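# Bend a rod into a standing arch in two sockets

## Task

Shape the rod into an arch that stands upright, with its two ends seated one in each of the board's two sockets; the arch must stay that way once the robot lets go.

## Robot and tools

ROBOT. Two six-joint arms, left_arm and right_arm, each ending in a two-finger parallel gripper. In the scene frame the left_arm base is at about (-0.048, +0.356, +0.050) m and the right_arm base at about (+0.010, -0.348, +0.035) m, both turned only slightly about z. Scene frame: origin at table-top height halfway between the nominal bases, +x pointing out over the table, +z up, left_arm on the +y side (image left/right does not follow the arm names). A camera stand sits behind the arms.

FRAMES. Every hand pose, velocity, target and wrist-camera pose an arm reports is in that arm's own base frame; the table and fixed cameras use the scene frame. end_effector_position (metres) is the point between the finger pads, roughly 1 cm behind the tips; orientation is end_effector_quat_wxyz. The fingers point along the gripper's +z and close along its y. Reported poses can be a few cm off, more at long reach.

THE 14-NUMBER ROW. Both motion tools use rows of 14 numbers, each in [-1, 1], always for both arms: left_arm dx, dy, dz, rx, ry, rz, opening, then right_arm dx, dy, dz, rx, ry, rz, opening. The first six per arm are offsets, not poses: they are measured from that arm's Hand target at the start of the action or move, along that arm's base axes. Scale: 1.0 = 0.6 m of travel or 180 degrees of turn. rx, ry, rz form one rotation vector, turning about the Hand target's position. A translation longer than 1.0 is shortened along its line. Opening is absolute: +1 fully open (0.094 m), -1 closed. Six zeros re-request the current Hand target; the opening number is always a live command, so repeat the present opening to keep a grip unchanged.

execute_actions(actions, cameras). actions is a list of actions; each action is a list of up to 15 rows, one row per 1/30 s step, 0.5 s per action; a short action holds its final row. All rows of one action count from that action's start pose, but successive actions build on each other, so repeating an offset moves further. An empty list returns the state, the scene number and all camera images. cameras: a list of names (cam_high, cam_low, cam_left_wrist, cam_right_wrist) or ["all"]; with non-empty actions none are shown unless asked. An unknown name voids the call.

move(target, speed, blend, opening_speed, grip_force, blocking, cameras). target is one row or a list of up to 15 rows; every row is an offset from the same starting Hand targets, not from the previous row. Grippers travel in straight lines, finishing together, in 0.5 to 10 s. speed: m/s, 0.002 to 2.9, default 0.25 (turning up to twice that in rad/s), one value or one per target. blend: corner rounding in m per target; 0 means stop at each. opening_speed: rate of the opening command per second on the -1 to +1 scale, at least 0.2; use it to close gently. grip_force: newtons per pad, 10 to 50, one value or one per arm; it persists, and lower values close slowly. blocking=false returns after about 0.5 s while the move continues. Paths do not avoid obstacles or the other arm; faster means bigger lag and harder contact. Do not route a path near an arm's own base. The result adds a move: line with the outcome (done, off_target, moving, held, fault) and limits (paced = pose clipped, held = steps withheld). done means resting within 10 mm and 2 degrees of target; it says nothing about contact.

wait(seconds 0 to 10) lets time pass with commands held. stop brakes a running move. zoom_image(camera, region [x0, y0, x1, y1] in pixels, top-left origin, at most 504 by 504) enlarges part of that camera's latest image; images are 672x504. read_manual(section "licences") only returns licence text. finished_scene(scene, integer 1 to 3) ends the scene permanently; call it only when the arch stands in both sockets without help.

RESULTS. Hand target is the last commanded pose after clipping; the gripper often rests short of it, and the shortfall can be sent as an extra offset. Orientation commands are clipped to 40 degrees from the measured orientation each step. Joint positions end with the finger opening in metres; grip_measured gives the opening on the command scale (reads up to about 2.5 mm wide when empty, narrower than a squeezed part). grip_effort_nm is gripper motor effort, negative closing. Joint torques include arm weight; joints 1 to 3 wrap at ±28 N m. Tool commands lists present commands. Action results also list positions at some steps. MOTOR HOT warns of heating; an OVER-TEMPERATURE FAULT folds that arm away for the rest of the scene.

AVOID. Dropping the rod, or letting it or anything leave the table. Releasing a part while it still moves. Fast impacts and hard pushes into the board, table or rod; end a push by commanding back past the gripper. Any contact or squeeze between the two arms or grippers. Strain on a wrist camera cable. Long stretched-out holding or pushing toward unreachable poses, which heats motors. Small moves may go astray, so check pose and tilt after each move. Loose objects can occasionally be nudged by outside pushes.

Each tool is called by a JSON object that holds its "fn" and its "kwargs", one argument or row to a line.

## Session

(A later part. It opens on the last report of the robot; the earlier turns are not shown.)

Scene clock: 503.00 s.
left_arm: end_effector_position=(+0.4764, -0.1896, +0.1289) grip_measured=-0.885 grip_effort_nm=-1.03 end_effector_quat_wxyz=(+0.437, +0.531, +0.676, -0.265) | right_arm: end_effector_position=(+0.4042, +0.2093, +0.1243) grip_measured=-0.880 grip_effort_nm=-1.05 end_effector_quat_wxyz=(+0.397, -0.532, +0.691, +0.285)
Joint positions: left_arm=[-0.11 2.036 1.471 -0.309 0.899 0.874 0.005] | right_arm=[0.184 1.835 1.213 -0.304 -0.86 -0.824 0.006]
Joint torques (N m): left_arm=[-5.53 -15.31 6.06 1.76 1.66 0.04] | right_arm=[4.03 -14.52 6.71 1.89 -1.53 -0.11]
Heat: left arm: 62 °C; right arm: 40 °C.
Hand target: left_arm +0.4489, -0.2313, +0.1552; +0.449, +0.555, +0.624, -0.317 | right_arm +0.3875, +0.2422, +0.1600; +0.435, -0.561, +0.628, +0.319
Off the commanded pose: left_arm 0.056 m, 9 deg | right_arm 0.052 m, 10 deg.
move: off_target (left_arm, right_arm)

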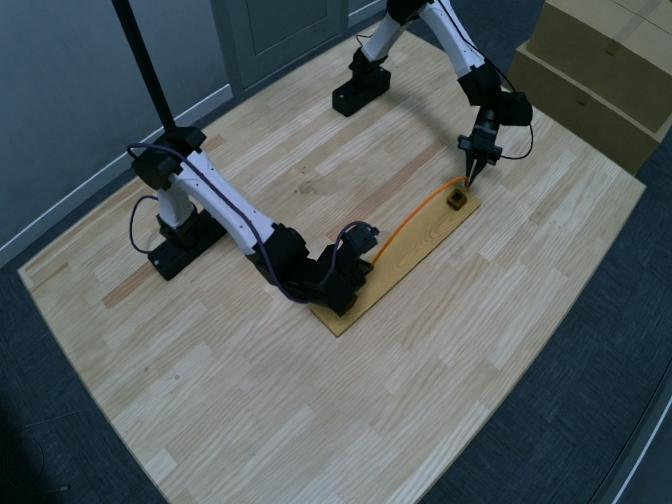

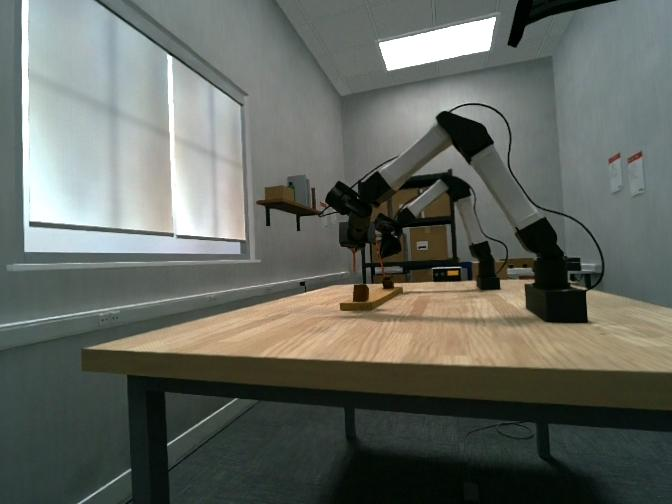

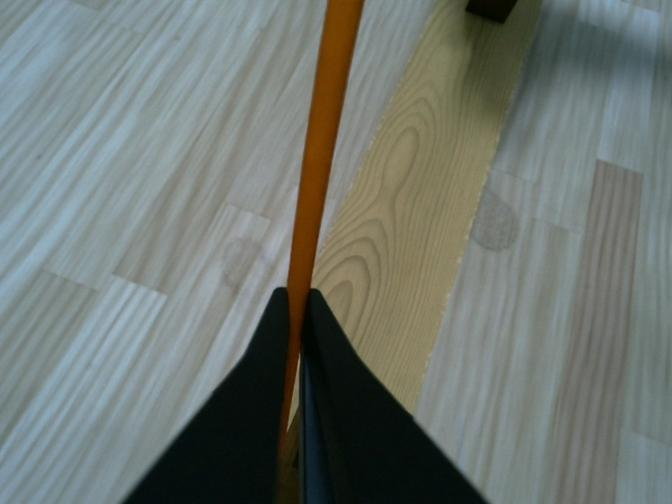

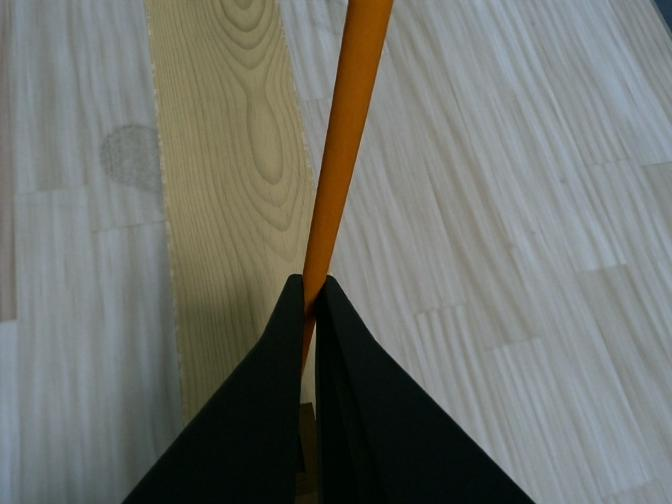

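{"fn": "zoom_image", "kwargs": {
  "camera": "cam_low",
  "region": [345, 235, 405, 305]
}}

{"fn": "zoom_image", "kwargs": {
  "camera": "cam_high",
  "region": [430, 160, 490, 220]
}}

Scaled by 7.200 from the camera's 672x504 image, which has a finer 960x720 frame.

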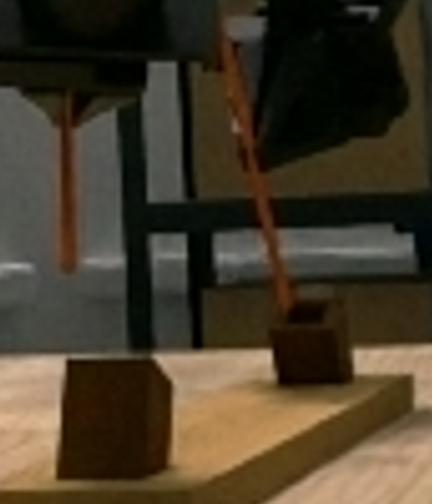

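Scaled by 8.400 from the camera's 672x504 image, which has a finer 960x720 frame.

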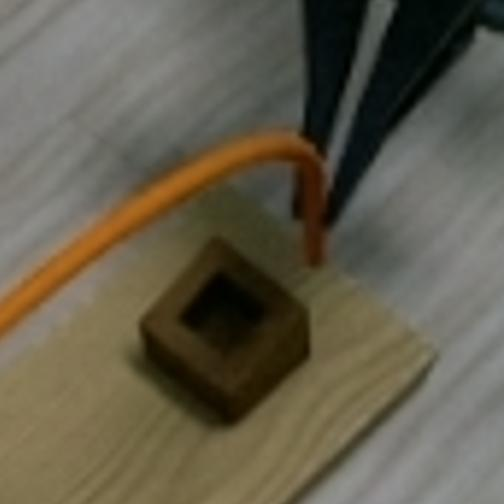

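{"fn": "move", "kwargs": {
  "target": [-0.04, 0, 0, 0, 0, 0, -1, -0.023, 0, 0, 0, 0, 0, -1],
  "speed": 0.06,
  "cameras": ["all"]
}}

{"fn": "zoom_image", "kwargs": {
  "camera": "cam_low",
  "region": [345, 235, 405, 305]
}}

{"fn": "zoom_image", "kwargs": {
  "camera": "cam_high",
  "region": [430, 160, 490, 220]
}}

{"fn": "zoom_image", "kwargs": {
  "camera": "cam_left_wrist",
  "region": [220, 300, 420, 504]
}}

{"fn": "zoom_image", "kwargs": {
  "camera": "cam_right_wrist",
  "region": [220, 300, 420, 504]
}}

Scene clock: 576.83 s.
left_arm: end_effector_position=(+0.4501, -0.1934, +0.1313) grip_measured=-0.885 grip_effort_nm=-1.03 end_effector_quat_wxyz=(+0.437, +0.530, +0.675, -0.270) | right_arm: end_effector_position=(+0.3905, +0.2115, +0.1280) grip_measured=-0.880 grip_effort_nm=-1.05 end_effector_quat_wxyz=(+0.402, -0.533, +0.687, +0.286)
Joint positions: left_arm=[-0.124 1.945 1.342 -0.263 0.9 0.856 0.005] | right_arm=[0.195 1.782 1.151 -0.275 -0.861 -0.811 0.006]
Joint torques (N m): left_arm=[-5.22 -13.94 6.32 1.83 1.64 0.03] | right_arm=[3.93 -13.63 6.68 1.86 -1.45 -0.11]
Heat: left arm: 72 °C; right arm: 42 °C.
Hand target: left_arm +0.4249, -0.2313, +0.1550; +0.449, +0.555, +0.624, -0.317 | right_arm +0.3737, +0.2423, +0.1601; +0.435, -0.561, +0.628, +0.319
Off the commanded pose: left_arm 0.051 m, 9 deg | right_arm 0.047 m, 9 deg.
move: off_target (left_arm, right_arm)

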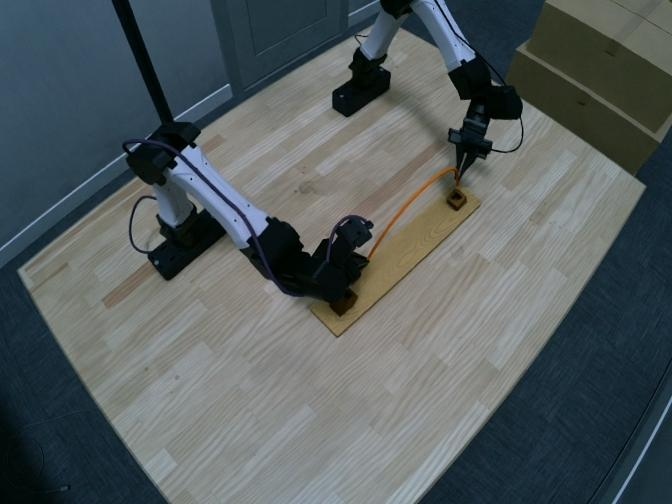

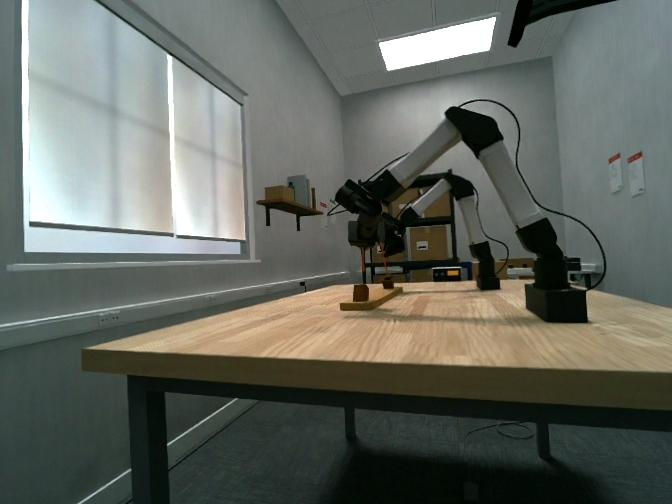

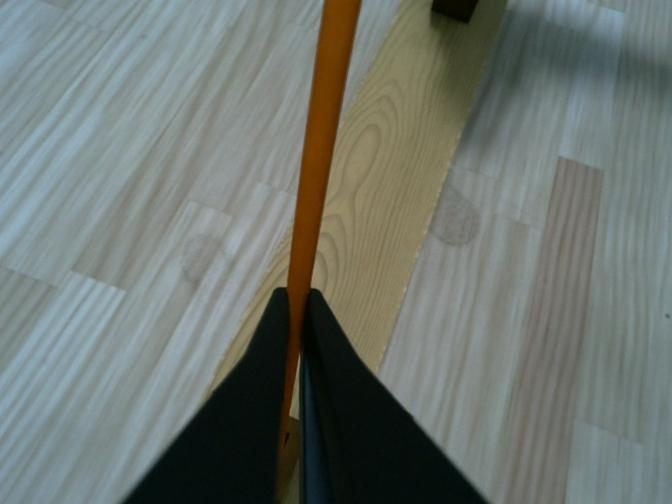

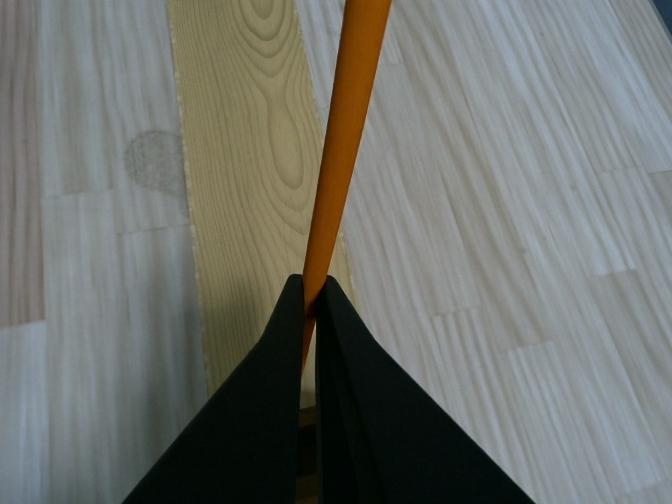

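Scaled by 7.200 from the camera's 672x504 image, which has a finer 960x720 frame.

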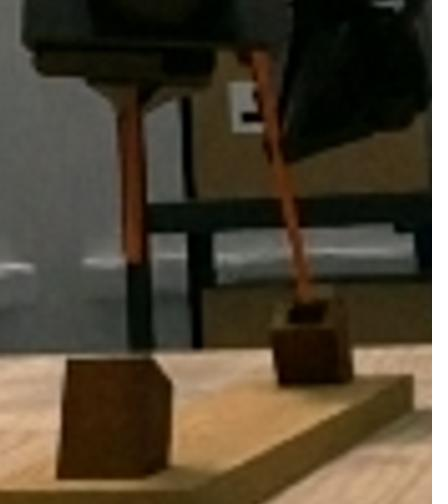

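Scaled by 8.400 from the camera's 672x504 image, which has a finer 960x720 frame.

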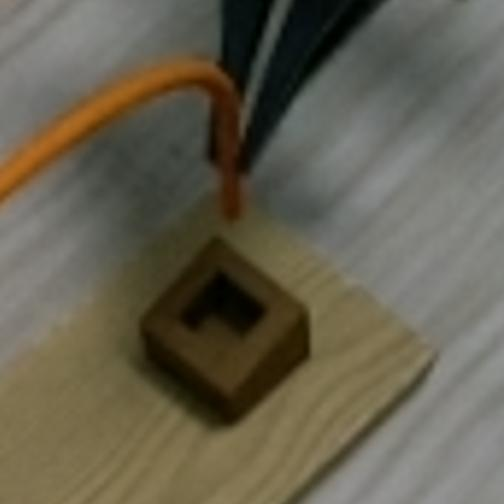

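Scaled by 2.471 from the camera's 672x504 image, which has a finer 960x720 frame.

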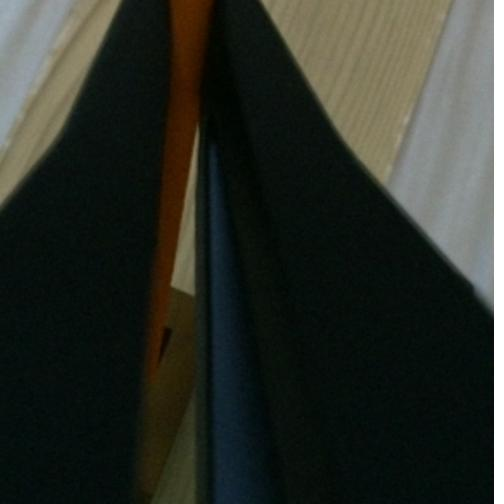

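Scaled by 2.471 from the camera's 672x504 image, which has a finer 960x720 frame.

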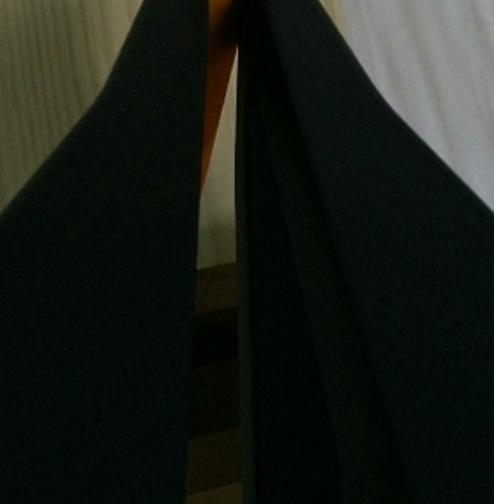

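{"fn": "move", "kwargs": {
  "target": [0, 0.02, -0.07, 0, 0, 0, -1, 0, -0.02, -0.06, 0, 0, 0, -1],
  "speed": 0.08,
  "cameras": ["cam_high","cam_low"]
}}

{"fn": "zoom_image", "kwargs": {
  "camera": "cam_low",
  "region": [345, 235, 405, 305]
}}

{"fn": "zoom_image", "kwargs": {
  "camera": "cam_high",
  "region": [430, 160, 490, 220]
}}

Scene clock: 591.50 s.
left_arm: end_effector_position=(+0.4431, -0.1941, +0.1069) grip_measured=-0.885 grip_effort_nm=-1.03 end_effector_quat_wxyz=(+0.444, +0.537, +0.665, -0.270) | right_arm: end_effector_position=(+0.3850, +0.2094, +0.1121) grip_measured=-0.880 grip_effort_nm=-1.05 end_effector_quat_wxyz=(+0.415, -0.541, +0.675, +0.281)
Joint positions: left_arm=[-0.124 1.961 1.248 -0.14 0.913 0.87 0.005] | right_arm=[0.19 1.782 1.065 -0.166 -0.871 -0.831 0.006]
Joint torques (N m): left_arm=[-3.25 -10.17 6.27 1.84 1.57 0.21] | right_arm=[1.89 -8.99 6.5 1.88 -1.52 -0.25]
Heat: left arm: 70 °C; right arm: 45 °C.
Hand target: left_arm +0.4249, -0.2193, +0.1131; +0.449, +0.555, +0.624, -0.317 | right_arm +0.3737, +0.2304, +0.1242; +0.435, -0.561, +0.628, +0.319
Off the commanded pose: left_arm 0.032 m, 8 deg | right_arm 0.027 m, 8 deg.
move: off_target (left_arm, right_arm)
Images, in order (width x height): cam_high 672x504, cam_low 672x504.

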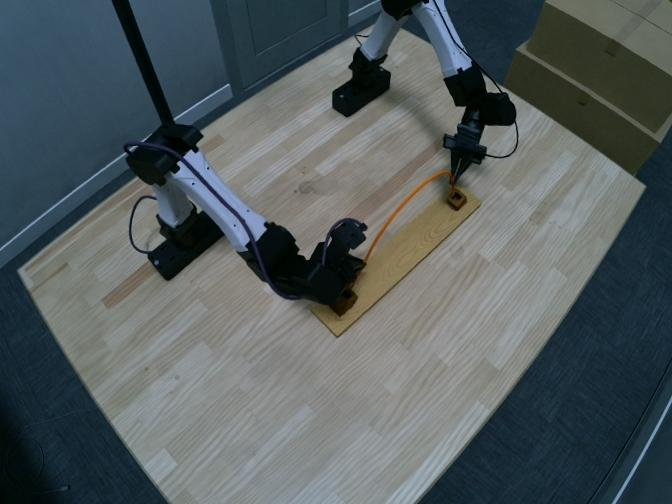

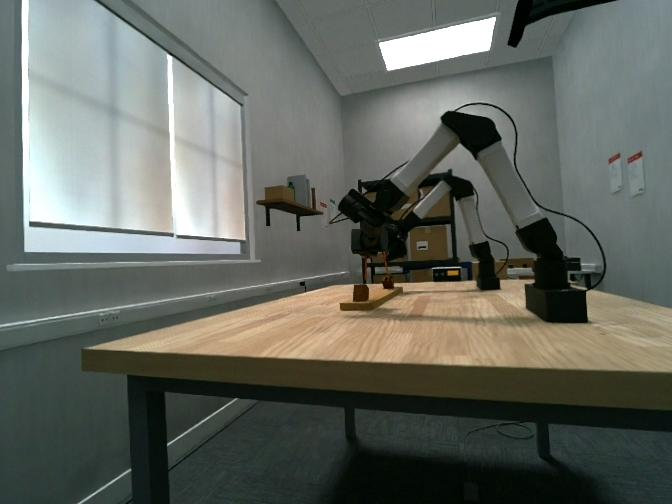

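Scaled by 7.200 from the camera's 672x504 image, which has a finer 960x720 frame.

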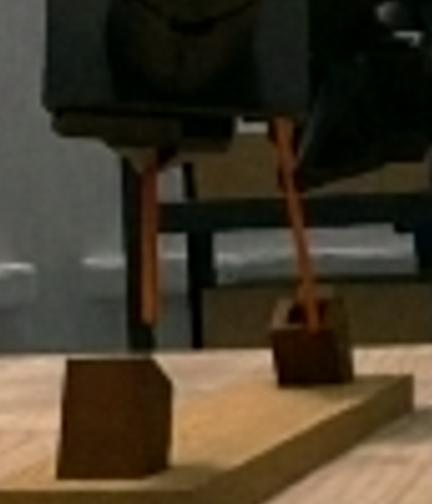

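Scaled by 8.400 from the camera's 672x504 image, which has a finer 960x720 frame.

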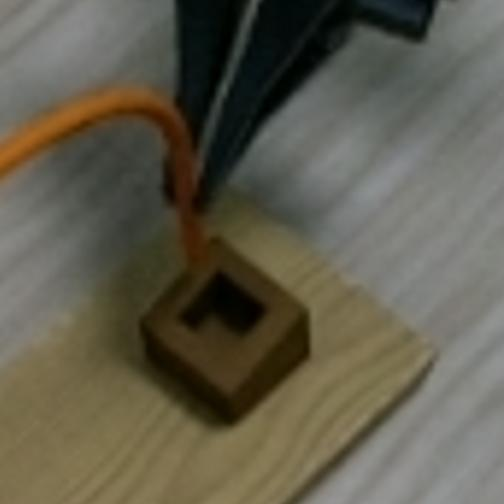

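{"fn": "wait", "kwargs": {
  "seconds": 0.1,
  "cameras": ["all"]
}}

{"fn": "zoom_image", "kwargs": {
  "camera": "cam_left_wrist",
  "region": [240, 380, 360, 504]
}}

{"fn": "zoom_image", "kwargs": {
  "camera": "cam_right_wrist",
  "region": [240, 380, 360, 504]
}}

Scene clock: 616.97 s.
left_arm: end_effector_position=(+0.4431, -0.1941, +0.1070) grip_measured=-0.885 grip_effort_nm=-1.03 end_effector_quat_wxyz=(+0.444, +0.537, +0.664, -0.270) | right_arm: end_effector_position=(+0.3851, +0.2095, +0.1122) grip_measured=-0.880 grip_effort_nm=-1.05 end_effector_quat_wxyz=(+0.416, -0.541, +0.675, +0.280)
Joint positions: left_arm=[-0.124 1.961 1.248 -0.139 0.914 0.87 0.005] | right_arm=[0.19 1.782 1.065 -0.165 -0.871 -0.831 0.006]
Joint torques (N m): left_arm=[-2.92 -10.03 6.32 1.87 1.6 0.21] | right_arm=[1.89 -8.98 6.5 1.88 -1.52 -0.25]
Heat: left arm: 63 °C; right arm: 42 °C.
Hand target: left_arm +0.4249, -0.2193, +0.1131; +0.449, +0.555, +0.624, -0.317 | right_arm +0.3737, +0.2304, +0.1242; +0.435, -0.561, +0.628, +0.319
Tool commands: left_gripper/opening=-1.0 right_gripper/opening=-1.0
Off the commanded pose: left_arm 0.032 m, 7 deg | right_arm 0.027 m, 8 deg.
wait: 0.10 s; at rest from the start

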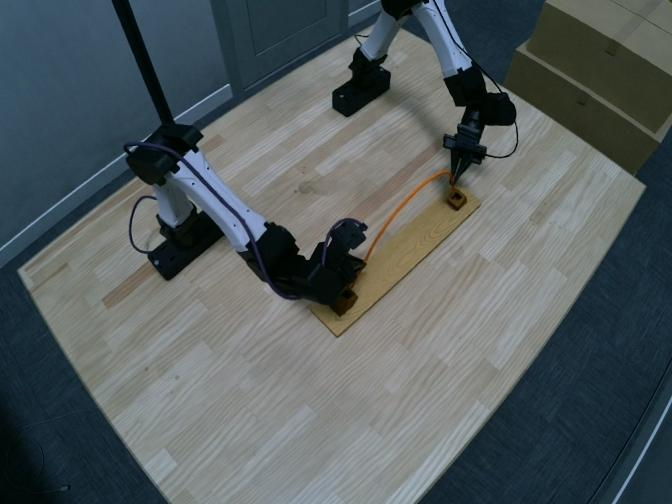

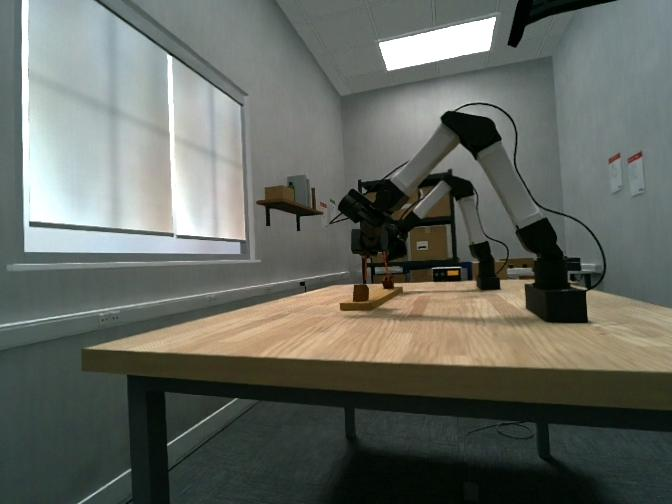

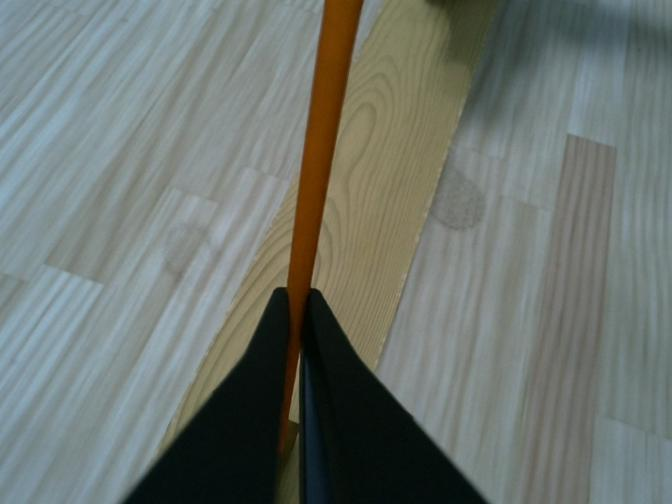

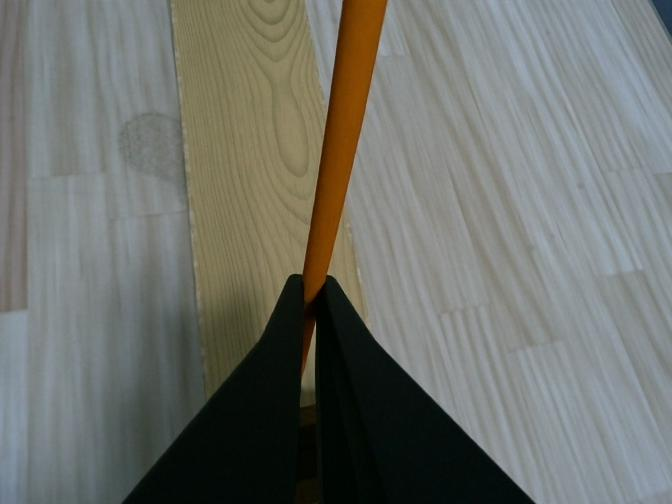

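Scaled by 4.065 from the camera's 672x504 image, which has a finer 960x720 frame.

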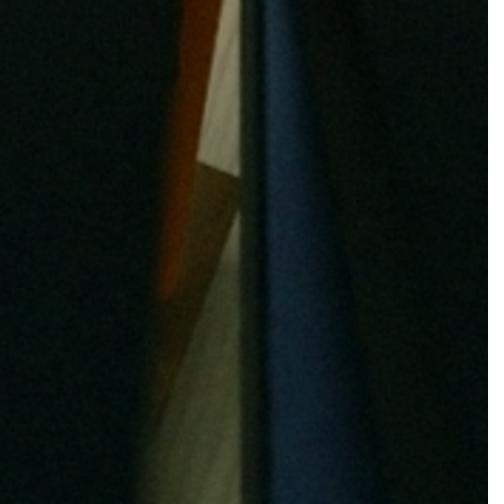

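Scaled by 4.065 from the camera's 672x504 image, which has a finer 960x720 frame.

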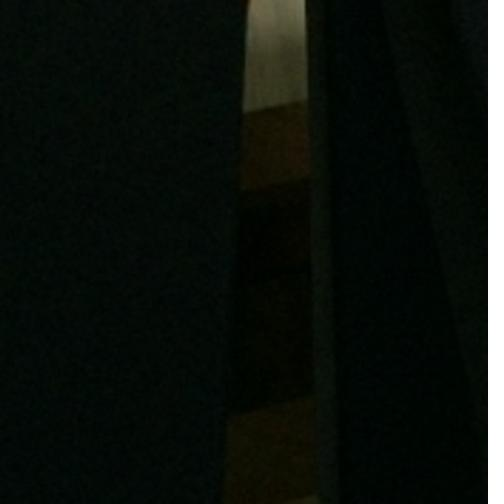

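{"fn": "move", "kwargs": {
  "target": [
    [0.01, 0, 0.035, 0, 0, 0, -1, 0.005, 0, 0.05, 0, 0, 0, -1],
    [0.013, 0.035, 0.035, 0, 0, 0, -1, 0.005, -0.045, 0.05, 0, 0, 0, -1]
  ],
  "speed": 0.08,
  "blend": 0.005,
  "cameras": ["all"]
}}

{"fn": "zoom_image", "kwargs": {
  "camera": "cam_low",
  "region": [345, 235, 405, 305]
}}

{"fn": "zoom_image", "kwargs": {
  "camera": "cam_high",
  "region": [430, 160, 490, 220]
}}

{"fn": "zoom_image", "kwargs": {
  "camera": "cam_left_wrist",
  "region": [240, 380, 360, 504]
}}

{"fn": "zoom_image", "kwargs": {
  "camera": "cam_right_wrist",
  "region": [240, 340, 400, 504]
}}

Scene clock: 646.23 s.
left_arm: end_effector_position=(+0.4377, -0.1791, +0.1108) grip_measured=-0.885 grip_effort_nm=-1.03 end_effector_quat_wxyz=(+0.432, +0.541, +0.664, -0.284) | right_arm: end_effector_position=(+0.3841, +0.1860, +0.1167) grip_measured=-0.880 grip_effort_nm=-1.05 end_effector_quat_wxyz=(+0.405, -0.543, +0.677, +0.287)
Joint positions: left_arm=[-0.082 1.961 1.289 -0.275 0.96 0.952 0.005] | right_arm=[0.121 1.782 1.113 -0.318 -0.918 -0.936 0.006]
Joint torques (N m): left_arm=[-2.13 -11.17 10.67 1.46 1.55 0.11] | right_arm=[1.13 -12.78 9.81 1.06 -1.59 -0.25]
Heat: left arm: 59 °C; right arm: 40 °C.
Hand target: left_arm +0.4327, -0.1983, +0.1342; +0.449, +0.555, +0.624, -0.317 | right_arm +0.3767, +0.2032, +0.1540; +0.435, -0.561, +0.628, +0.319
Off the commanded pose: left_arm 0.031 m, 6 deg | right_arm 0.042 m, 8 deg.
move: off_target (left_arm, right_arm)

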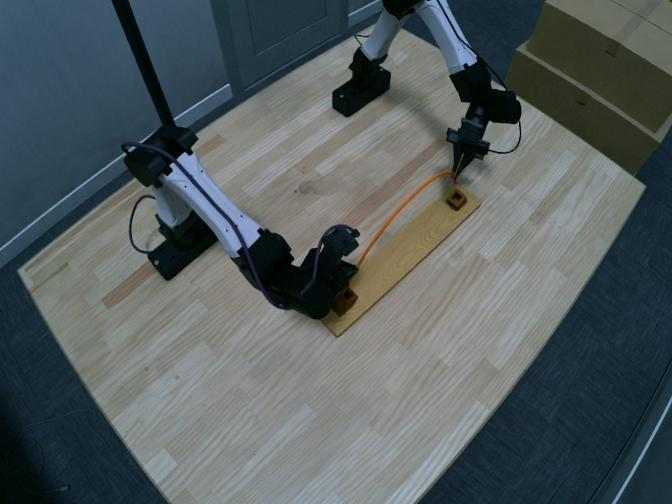

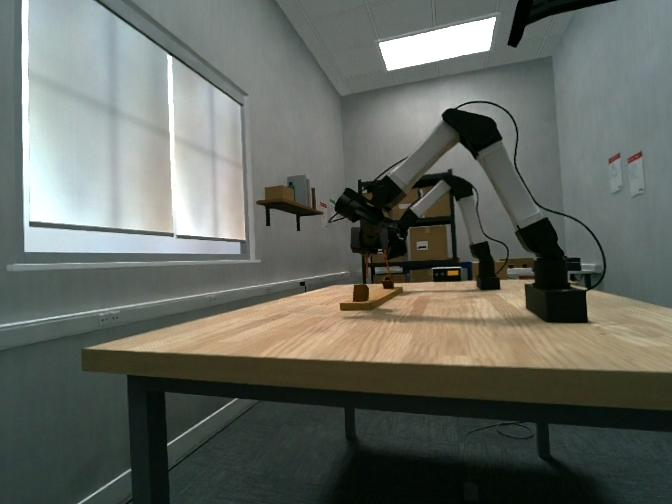

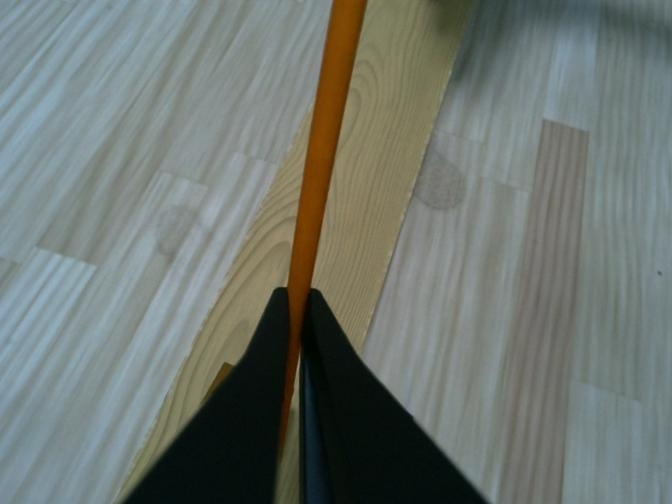

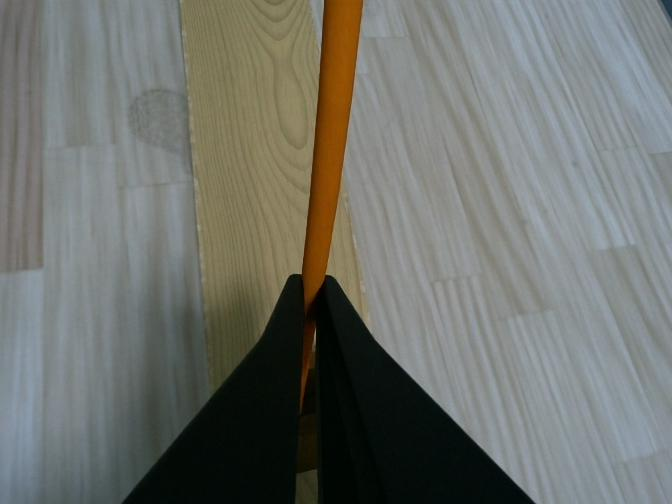

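Scaled by 7.200 from the camera's 672x504 image, which has a finer 960x720 frame.

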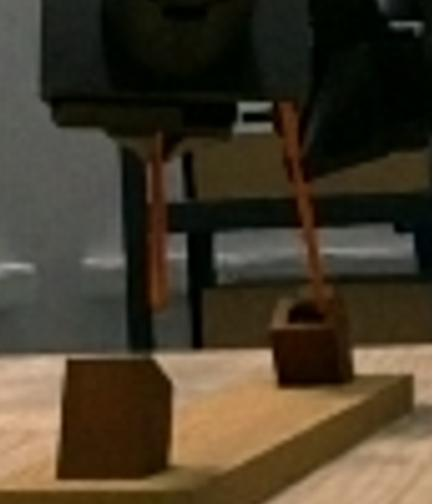

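Scaled by 8.400 from the camera's 672x504 image, which has a finer 960x720 frame.

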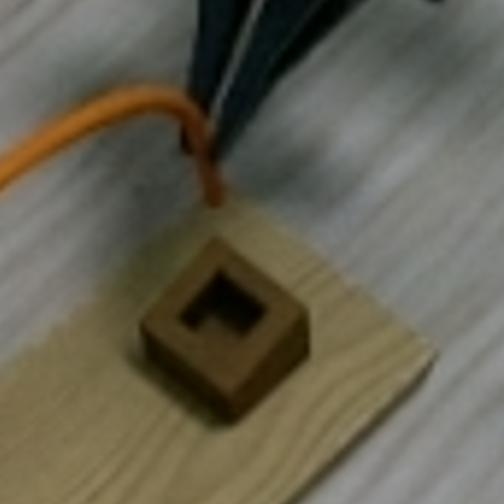

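Scaled by 4.065 from the camera's 672x504 image, which has a finer 960x720 frame.

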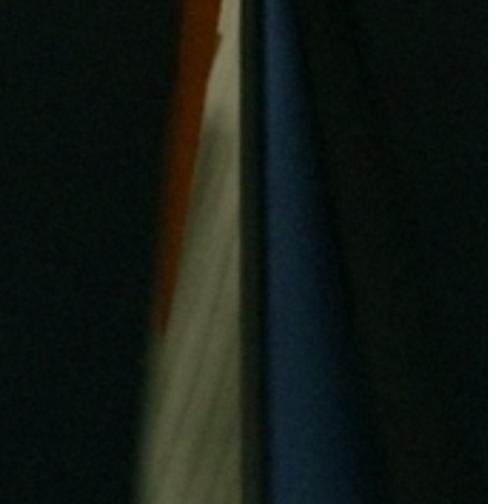

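Scaled by 3.073 from the camera's 672x504 image, which has a finer 960x720 frame.

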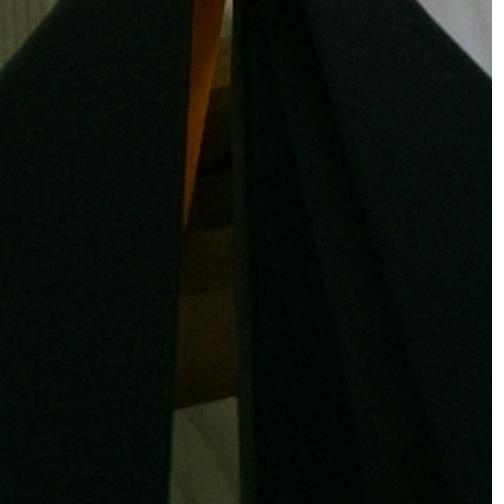

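{"fn": "move", "kwargs": {
  "target": [0.024, 0.002, 0, 0, 0, 0, -1, 0.015, 0.008, 0, 0, 0, 0, -1],
  "speed": 0.08,
  "cameras": ["all"]
}}

{"fn": "zoom_image", "kwargs": {
  "camera": "cam_low",
  "region": [345, 235, 405, 305]
}}

{"fn": "zoom_image", "kwargs": {
  "camera": "cam_high",
  "region": [430, 160, 490, 220]
}}

{"fn": "zoom_image", "kwargs": {
  "camera": "cam_left_wrist",
  "region": [240, 340, 400, 504]
}}

{"fn": "zoom_image", "kwargs": {
  "camera": "cam_right_wrist",
  "region": [240, 340, 400, 504]
}}

Scene clock: 660.47 s.
left_arm: end_effector_position=(+0.4520, -0.1775, +0.1153) grip_measured=-0.885 grip_effort_nm=-1.03 end_effector_quat_wxyz=(+0.435, +0.542, +0.662, -0.281) | right_arm: end_effector_position=(+0.3915, +0.1870, +0.1282) grip_measured=-0.880 grip_effort_nm=-1.05 end_effector_quat_wxyz=(+0.414, -0.546, +0.672, +0.282)
Joint positions: left_arm=[-0.076 2 1.363 -0.309 0.962 0.963 0.005] | right_arm=[0.121 1.782 1.151 -0.332 -0.918 -0.935 0.006]
Joint torques (N m): left_arm=[-2.09 -10.54 10.99 1.41 1.54 0.12] | right_arm=[1.88 -10.1 10.07 1.23 -1.52 -0.1]
Heat: left arm: 59 °C; right arm: 43 °C.
Hand target: left_arm +0.4471, -0.1972, +0.1342; +0.449, +0.555, +0.624, -0.317 | right_arm +0.3858, +0.2080, +0.1541; +0.435, -0.561, +0.628, +0.319
Off the commanded pose: left_arm 0.028 m, 6 deg | right_arm 0.034 m, 7 deg.
move: off_target (left_arm, right_arm)

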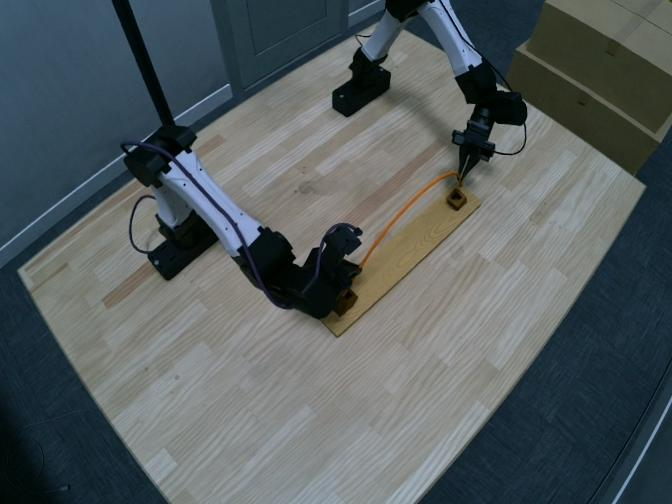

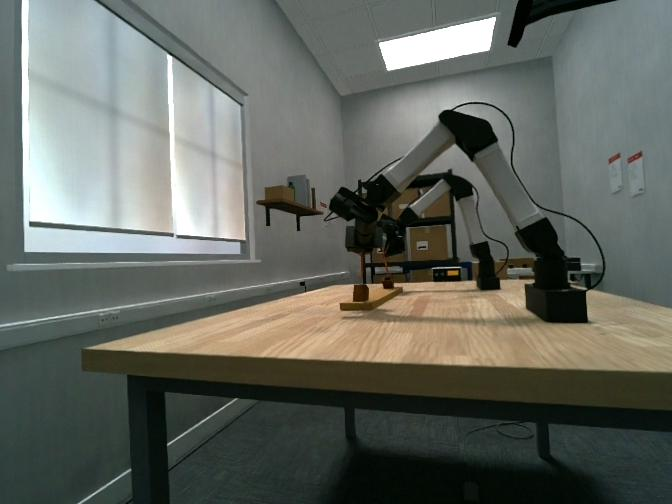

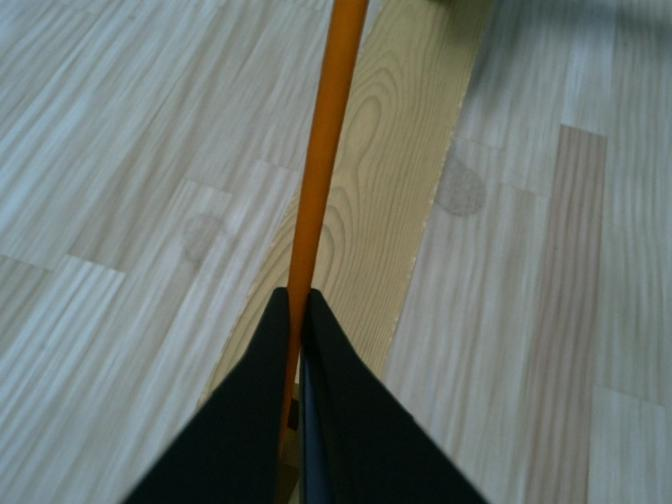

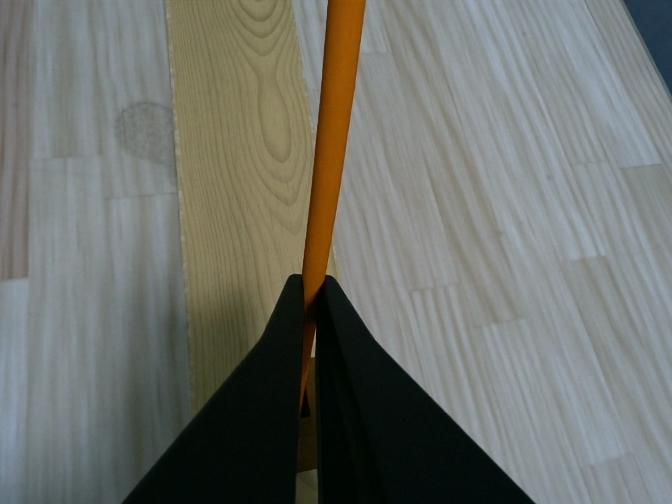

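Scaled by 7.200 from the camera's 672x504 image, which has a finer 960x720 frame.

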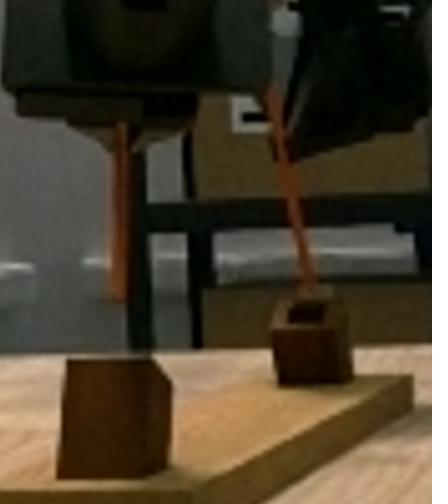

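Scaled by 8.400 from the camera's 672x504 image, which has a finer 960x720 frame.

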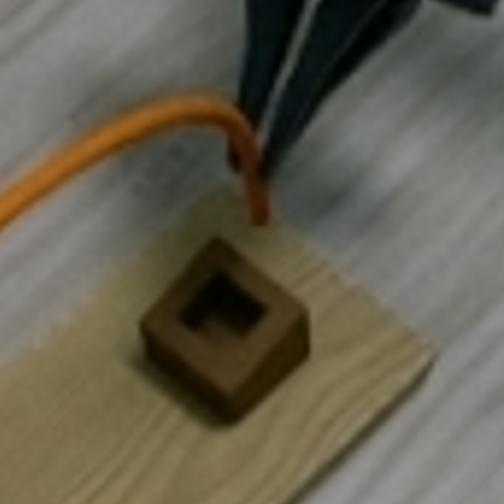

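Scaled by 3.073 from the camera's 672x504 image, which has a finer 960x720 frame.

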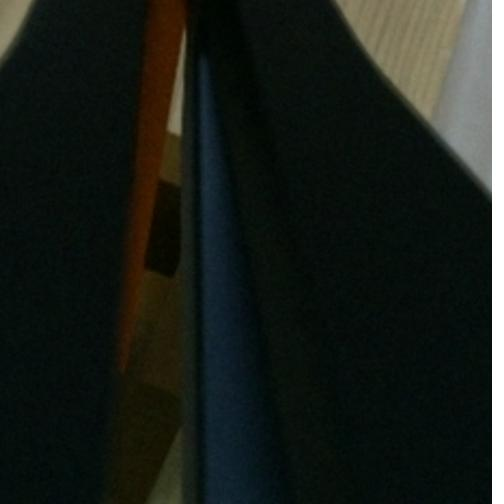

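Scaled by 3.073 from the camera's 672x504 image, which has a finer 960x720 frame.

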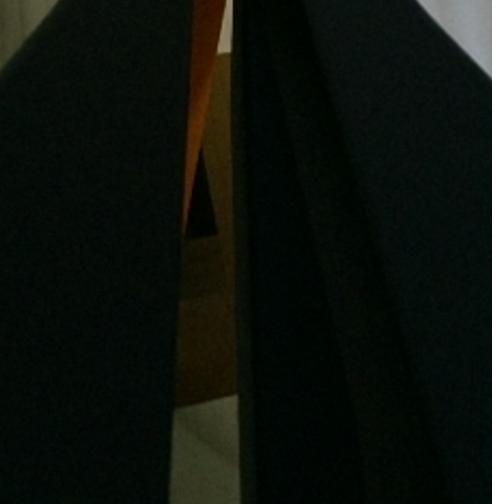

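{"fn": "move", "kwargs": {
  "target": [0.005, 0.025, -0.085, 0, 0, 0, -1, 0.01, -0.01, -0.11, 0, 0, 0, -1],
  "speed": 0.08,
  "cameras": ["all"]
}}

{"fn": "zoom_image", "kwargs": {
  "camera": "cam_low",
  "region": [345, 235, 405, 305]
}}

{"fn": "zoom_image", "kwargs": {
  "camera": "cam_high",
  "region": [430, 160, 490, 220]
}}

{"fn": "zoom_image", "kwargs": {
  "camera": "cam_left_wrist",
  "region": [240, 340, 400, 504]
}}

{"fn": "zoom_image", "kwargs": {
  "camera": "cam_right_wrist",
  "region": [240, 340, 400, 504]
}}

Scene clock: 685.43 s.
left_arm: end_effector_position=(+0.4622, -0.1600, +0.0704) grip_measured=-0.885 grip_effort_nm=-1.03 end_effector_quat_wxyz=(+0.431, +0.545, +0.665, -0.273) | right_arm: end_effector_position=(+0.4054, +0.1837, +0.0924) grip_measured=-0.880 grip_effort_nm=-1.05 end_effector_quat_wxyz=(+0.434, -0.550, +0.658, +0.277)
Joint positions: left_arm=[-0.036 2.108 1.353 -0.248 0.967 1.034 0.005] | right_arm=[0.104 1.883 1.096 -0.141 -0.942 -0.951 0.006]
Joint torques (N m): left_arm=[-2.4 -11.67 6.34 1.65 1.76 0.14] | right_arm=[1.81 -7.38 5.64 1.55 -1.37 -0.23]
Heat: left arm: 59 °C; right arm: 41 °C.
Hand target: left_arm +0.4501, -0.1821, +0.0832; +0.449, +0.555, +0.624, -0.317 | right_arm +0.3917, +0.2021, +0.0881; +0.435, -0.561, +0.628, +0.319
Off the commanded pose: left_arm 0.028 m, 7 deg | right_arm 0.023 m, 6 deg.
move: off_target (left_arm, right_arm)

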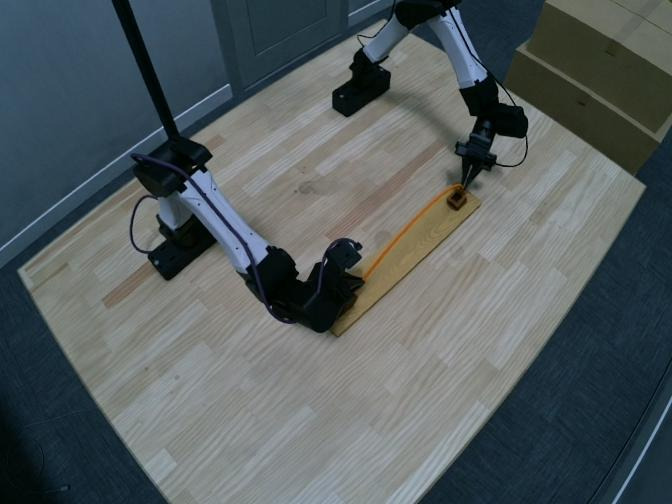

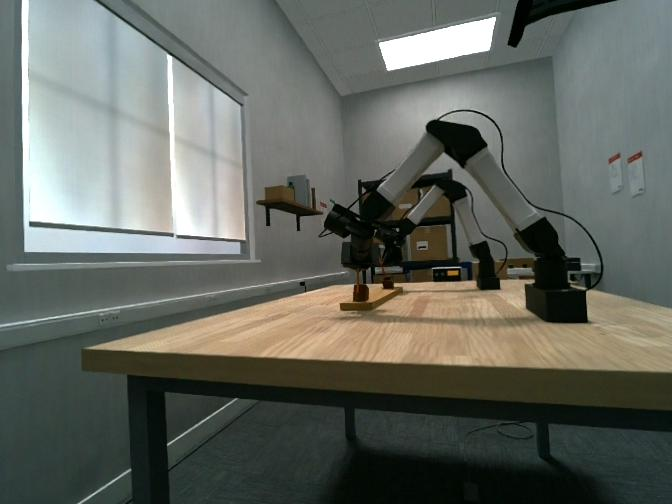

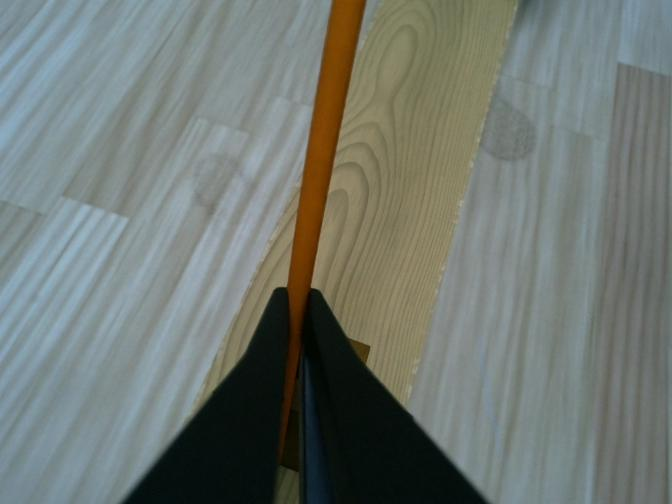

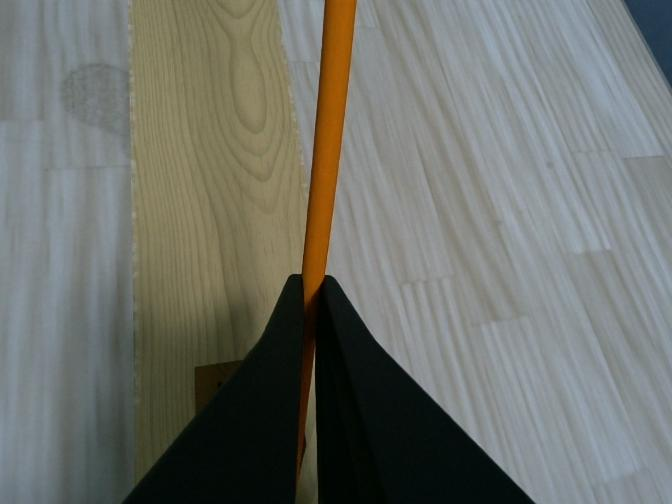

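Scaled by 7.200 from the camera's 672x504 image, which has a finer 960x720 frame.

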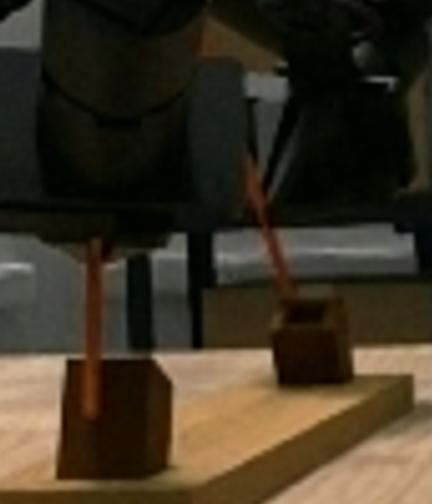

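Scaled by 8.400 from the camera's 672x504 image, which has a finer 960x720 frame.

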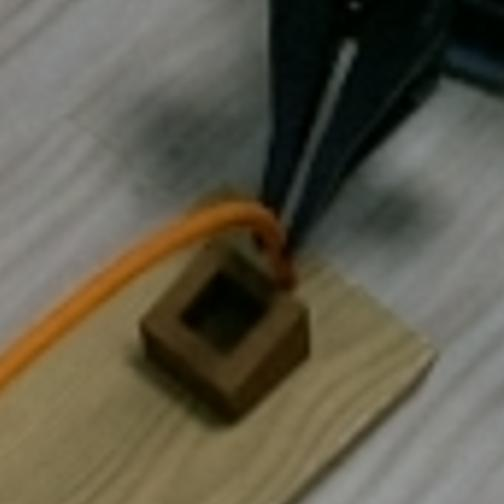

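Scaled by 3.073 from the camera's 672x504 image, which has a finer 960x720 frame.

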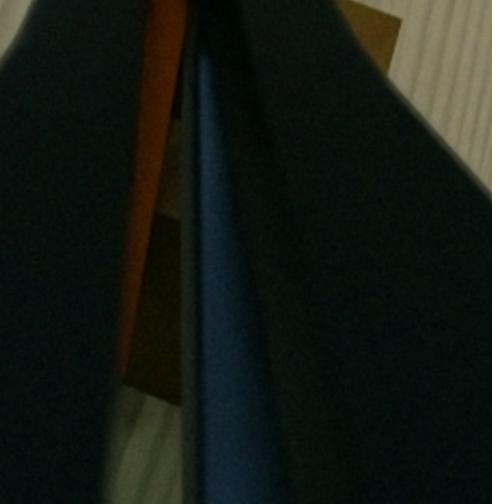

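Scaled by 3.073 from the camera's 672x504 image, which has a finer 960x720 frame.

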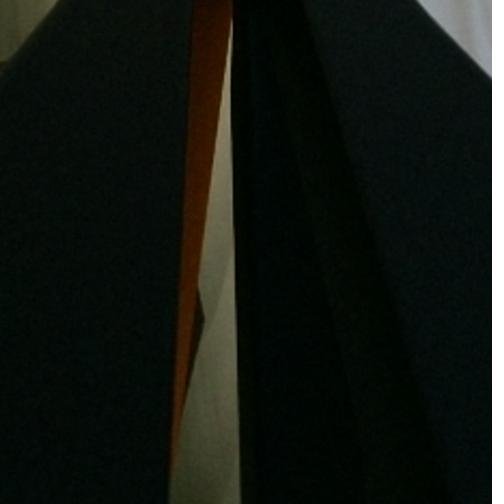

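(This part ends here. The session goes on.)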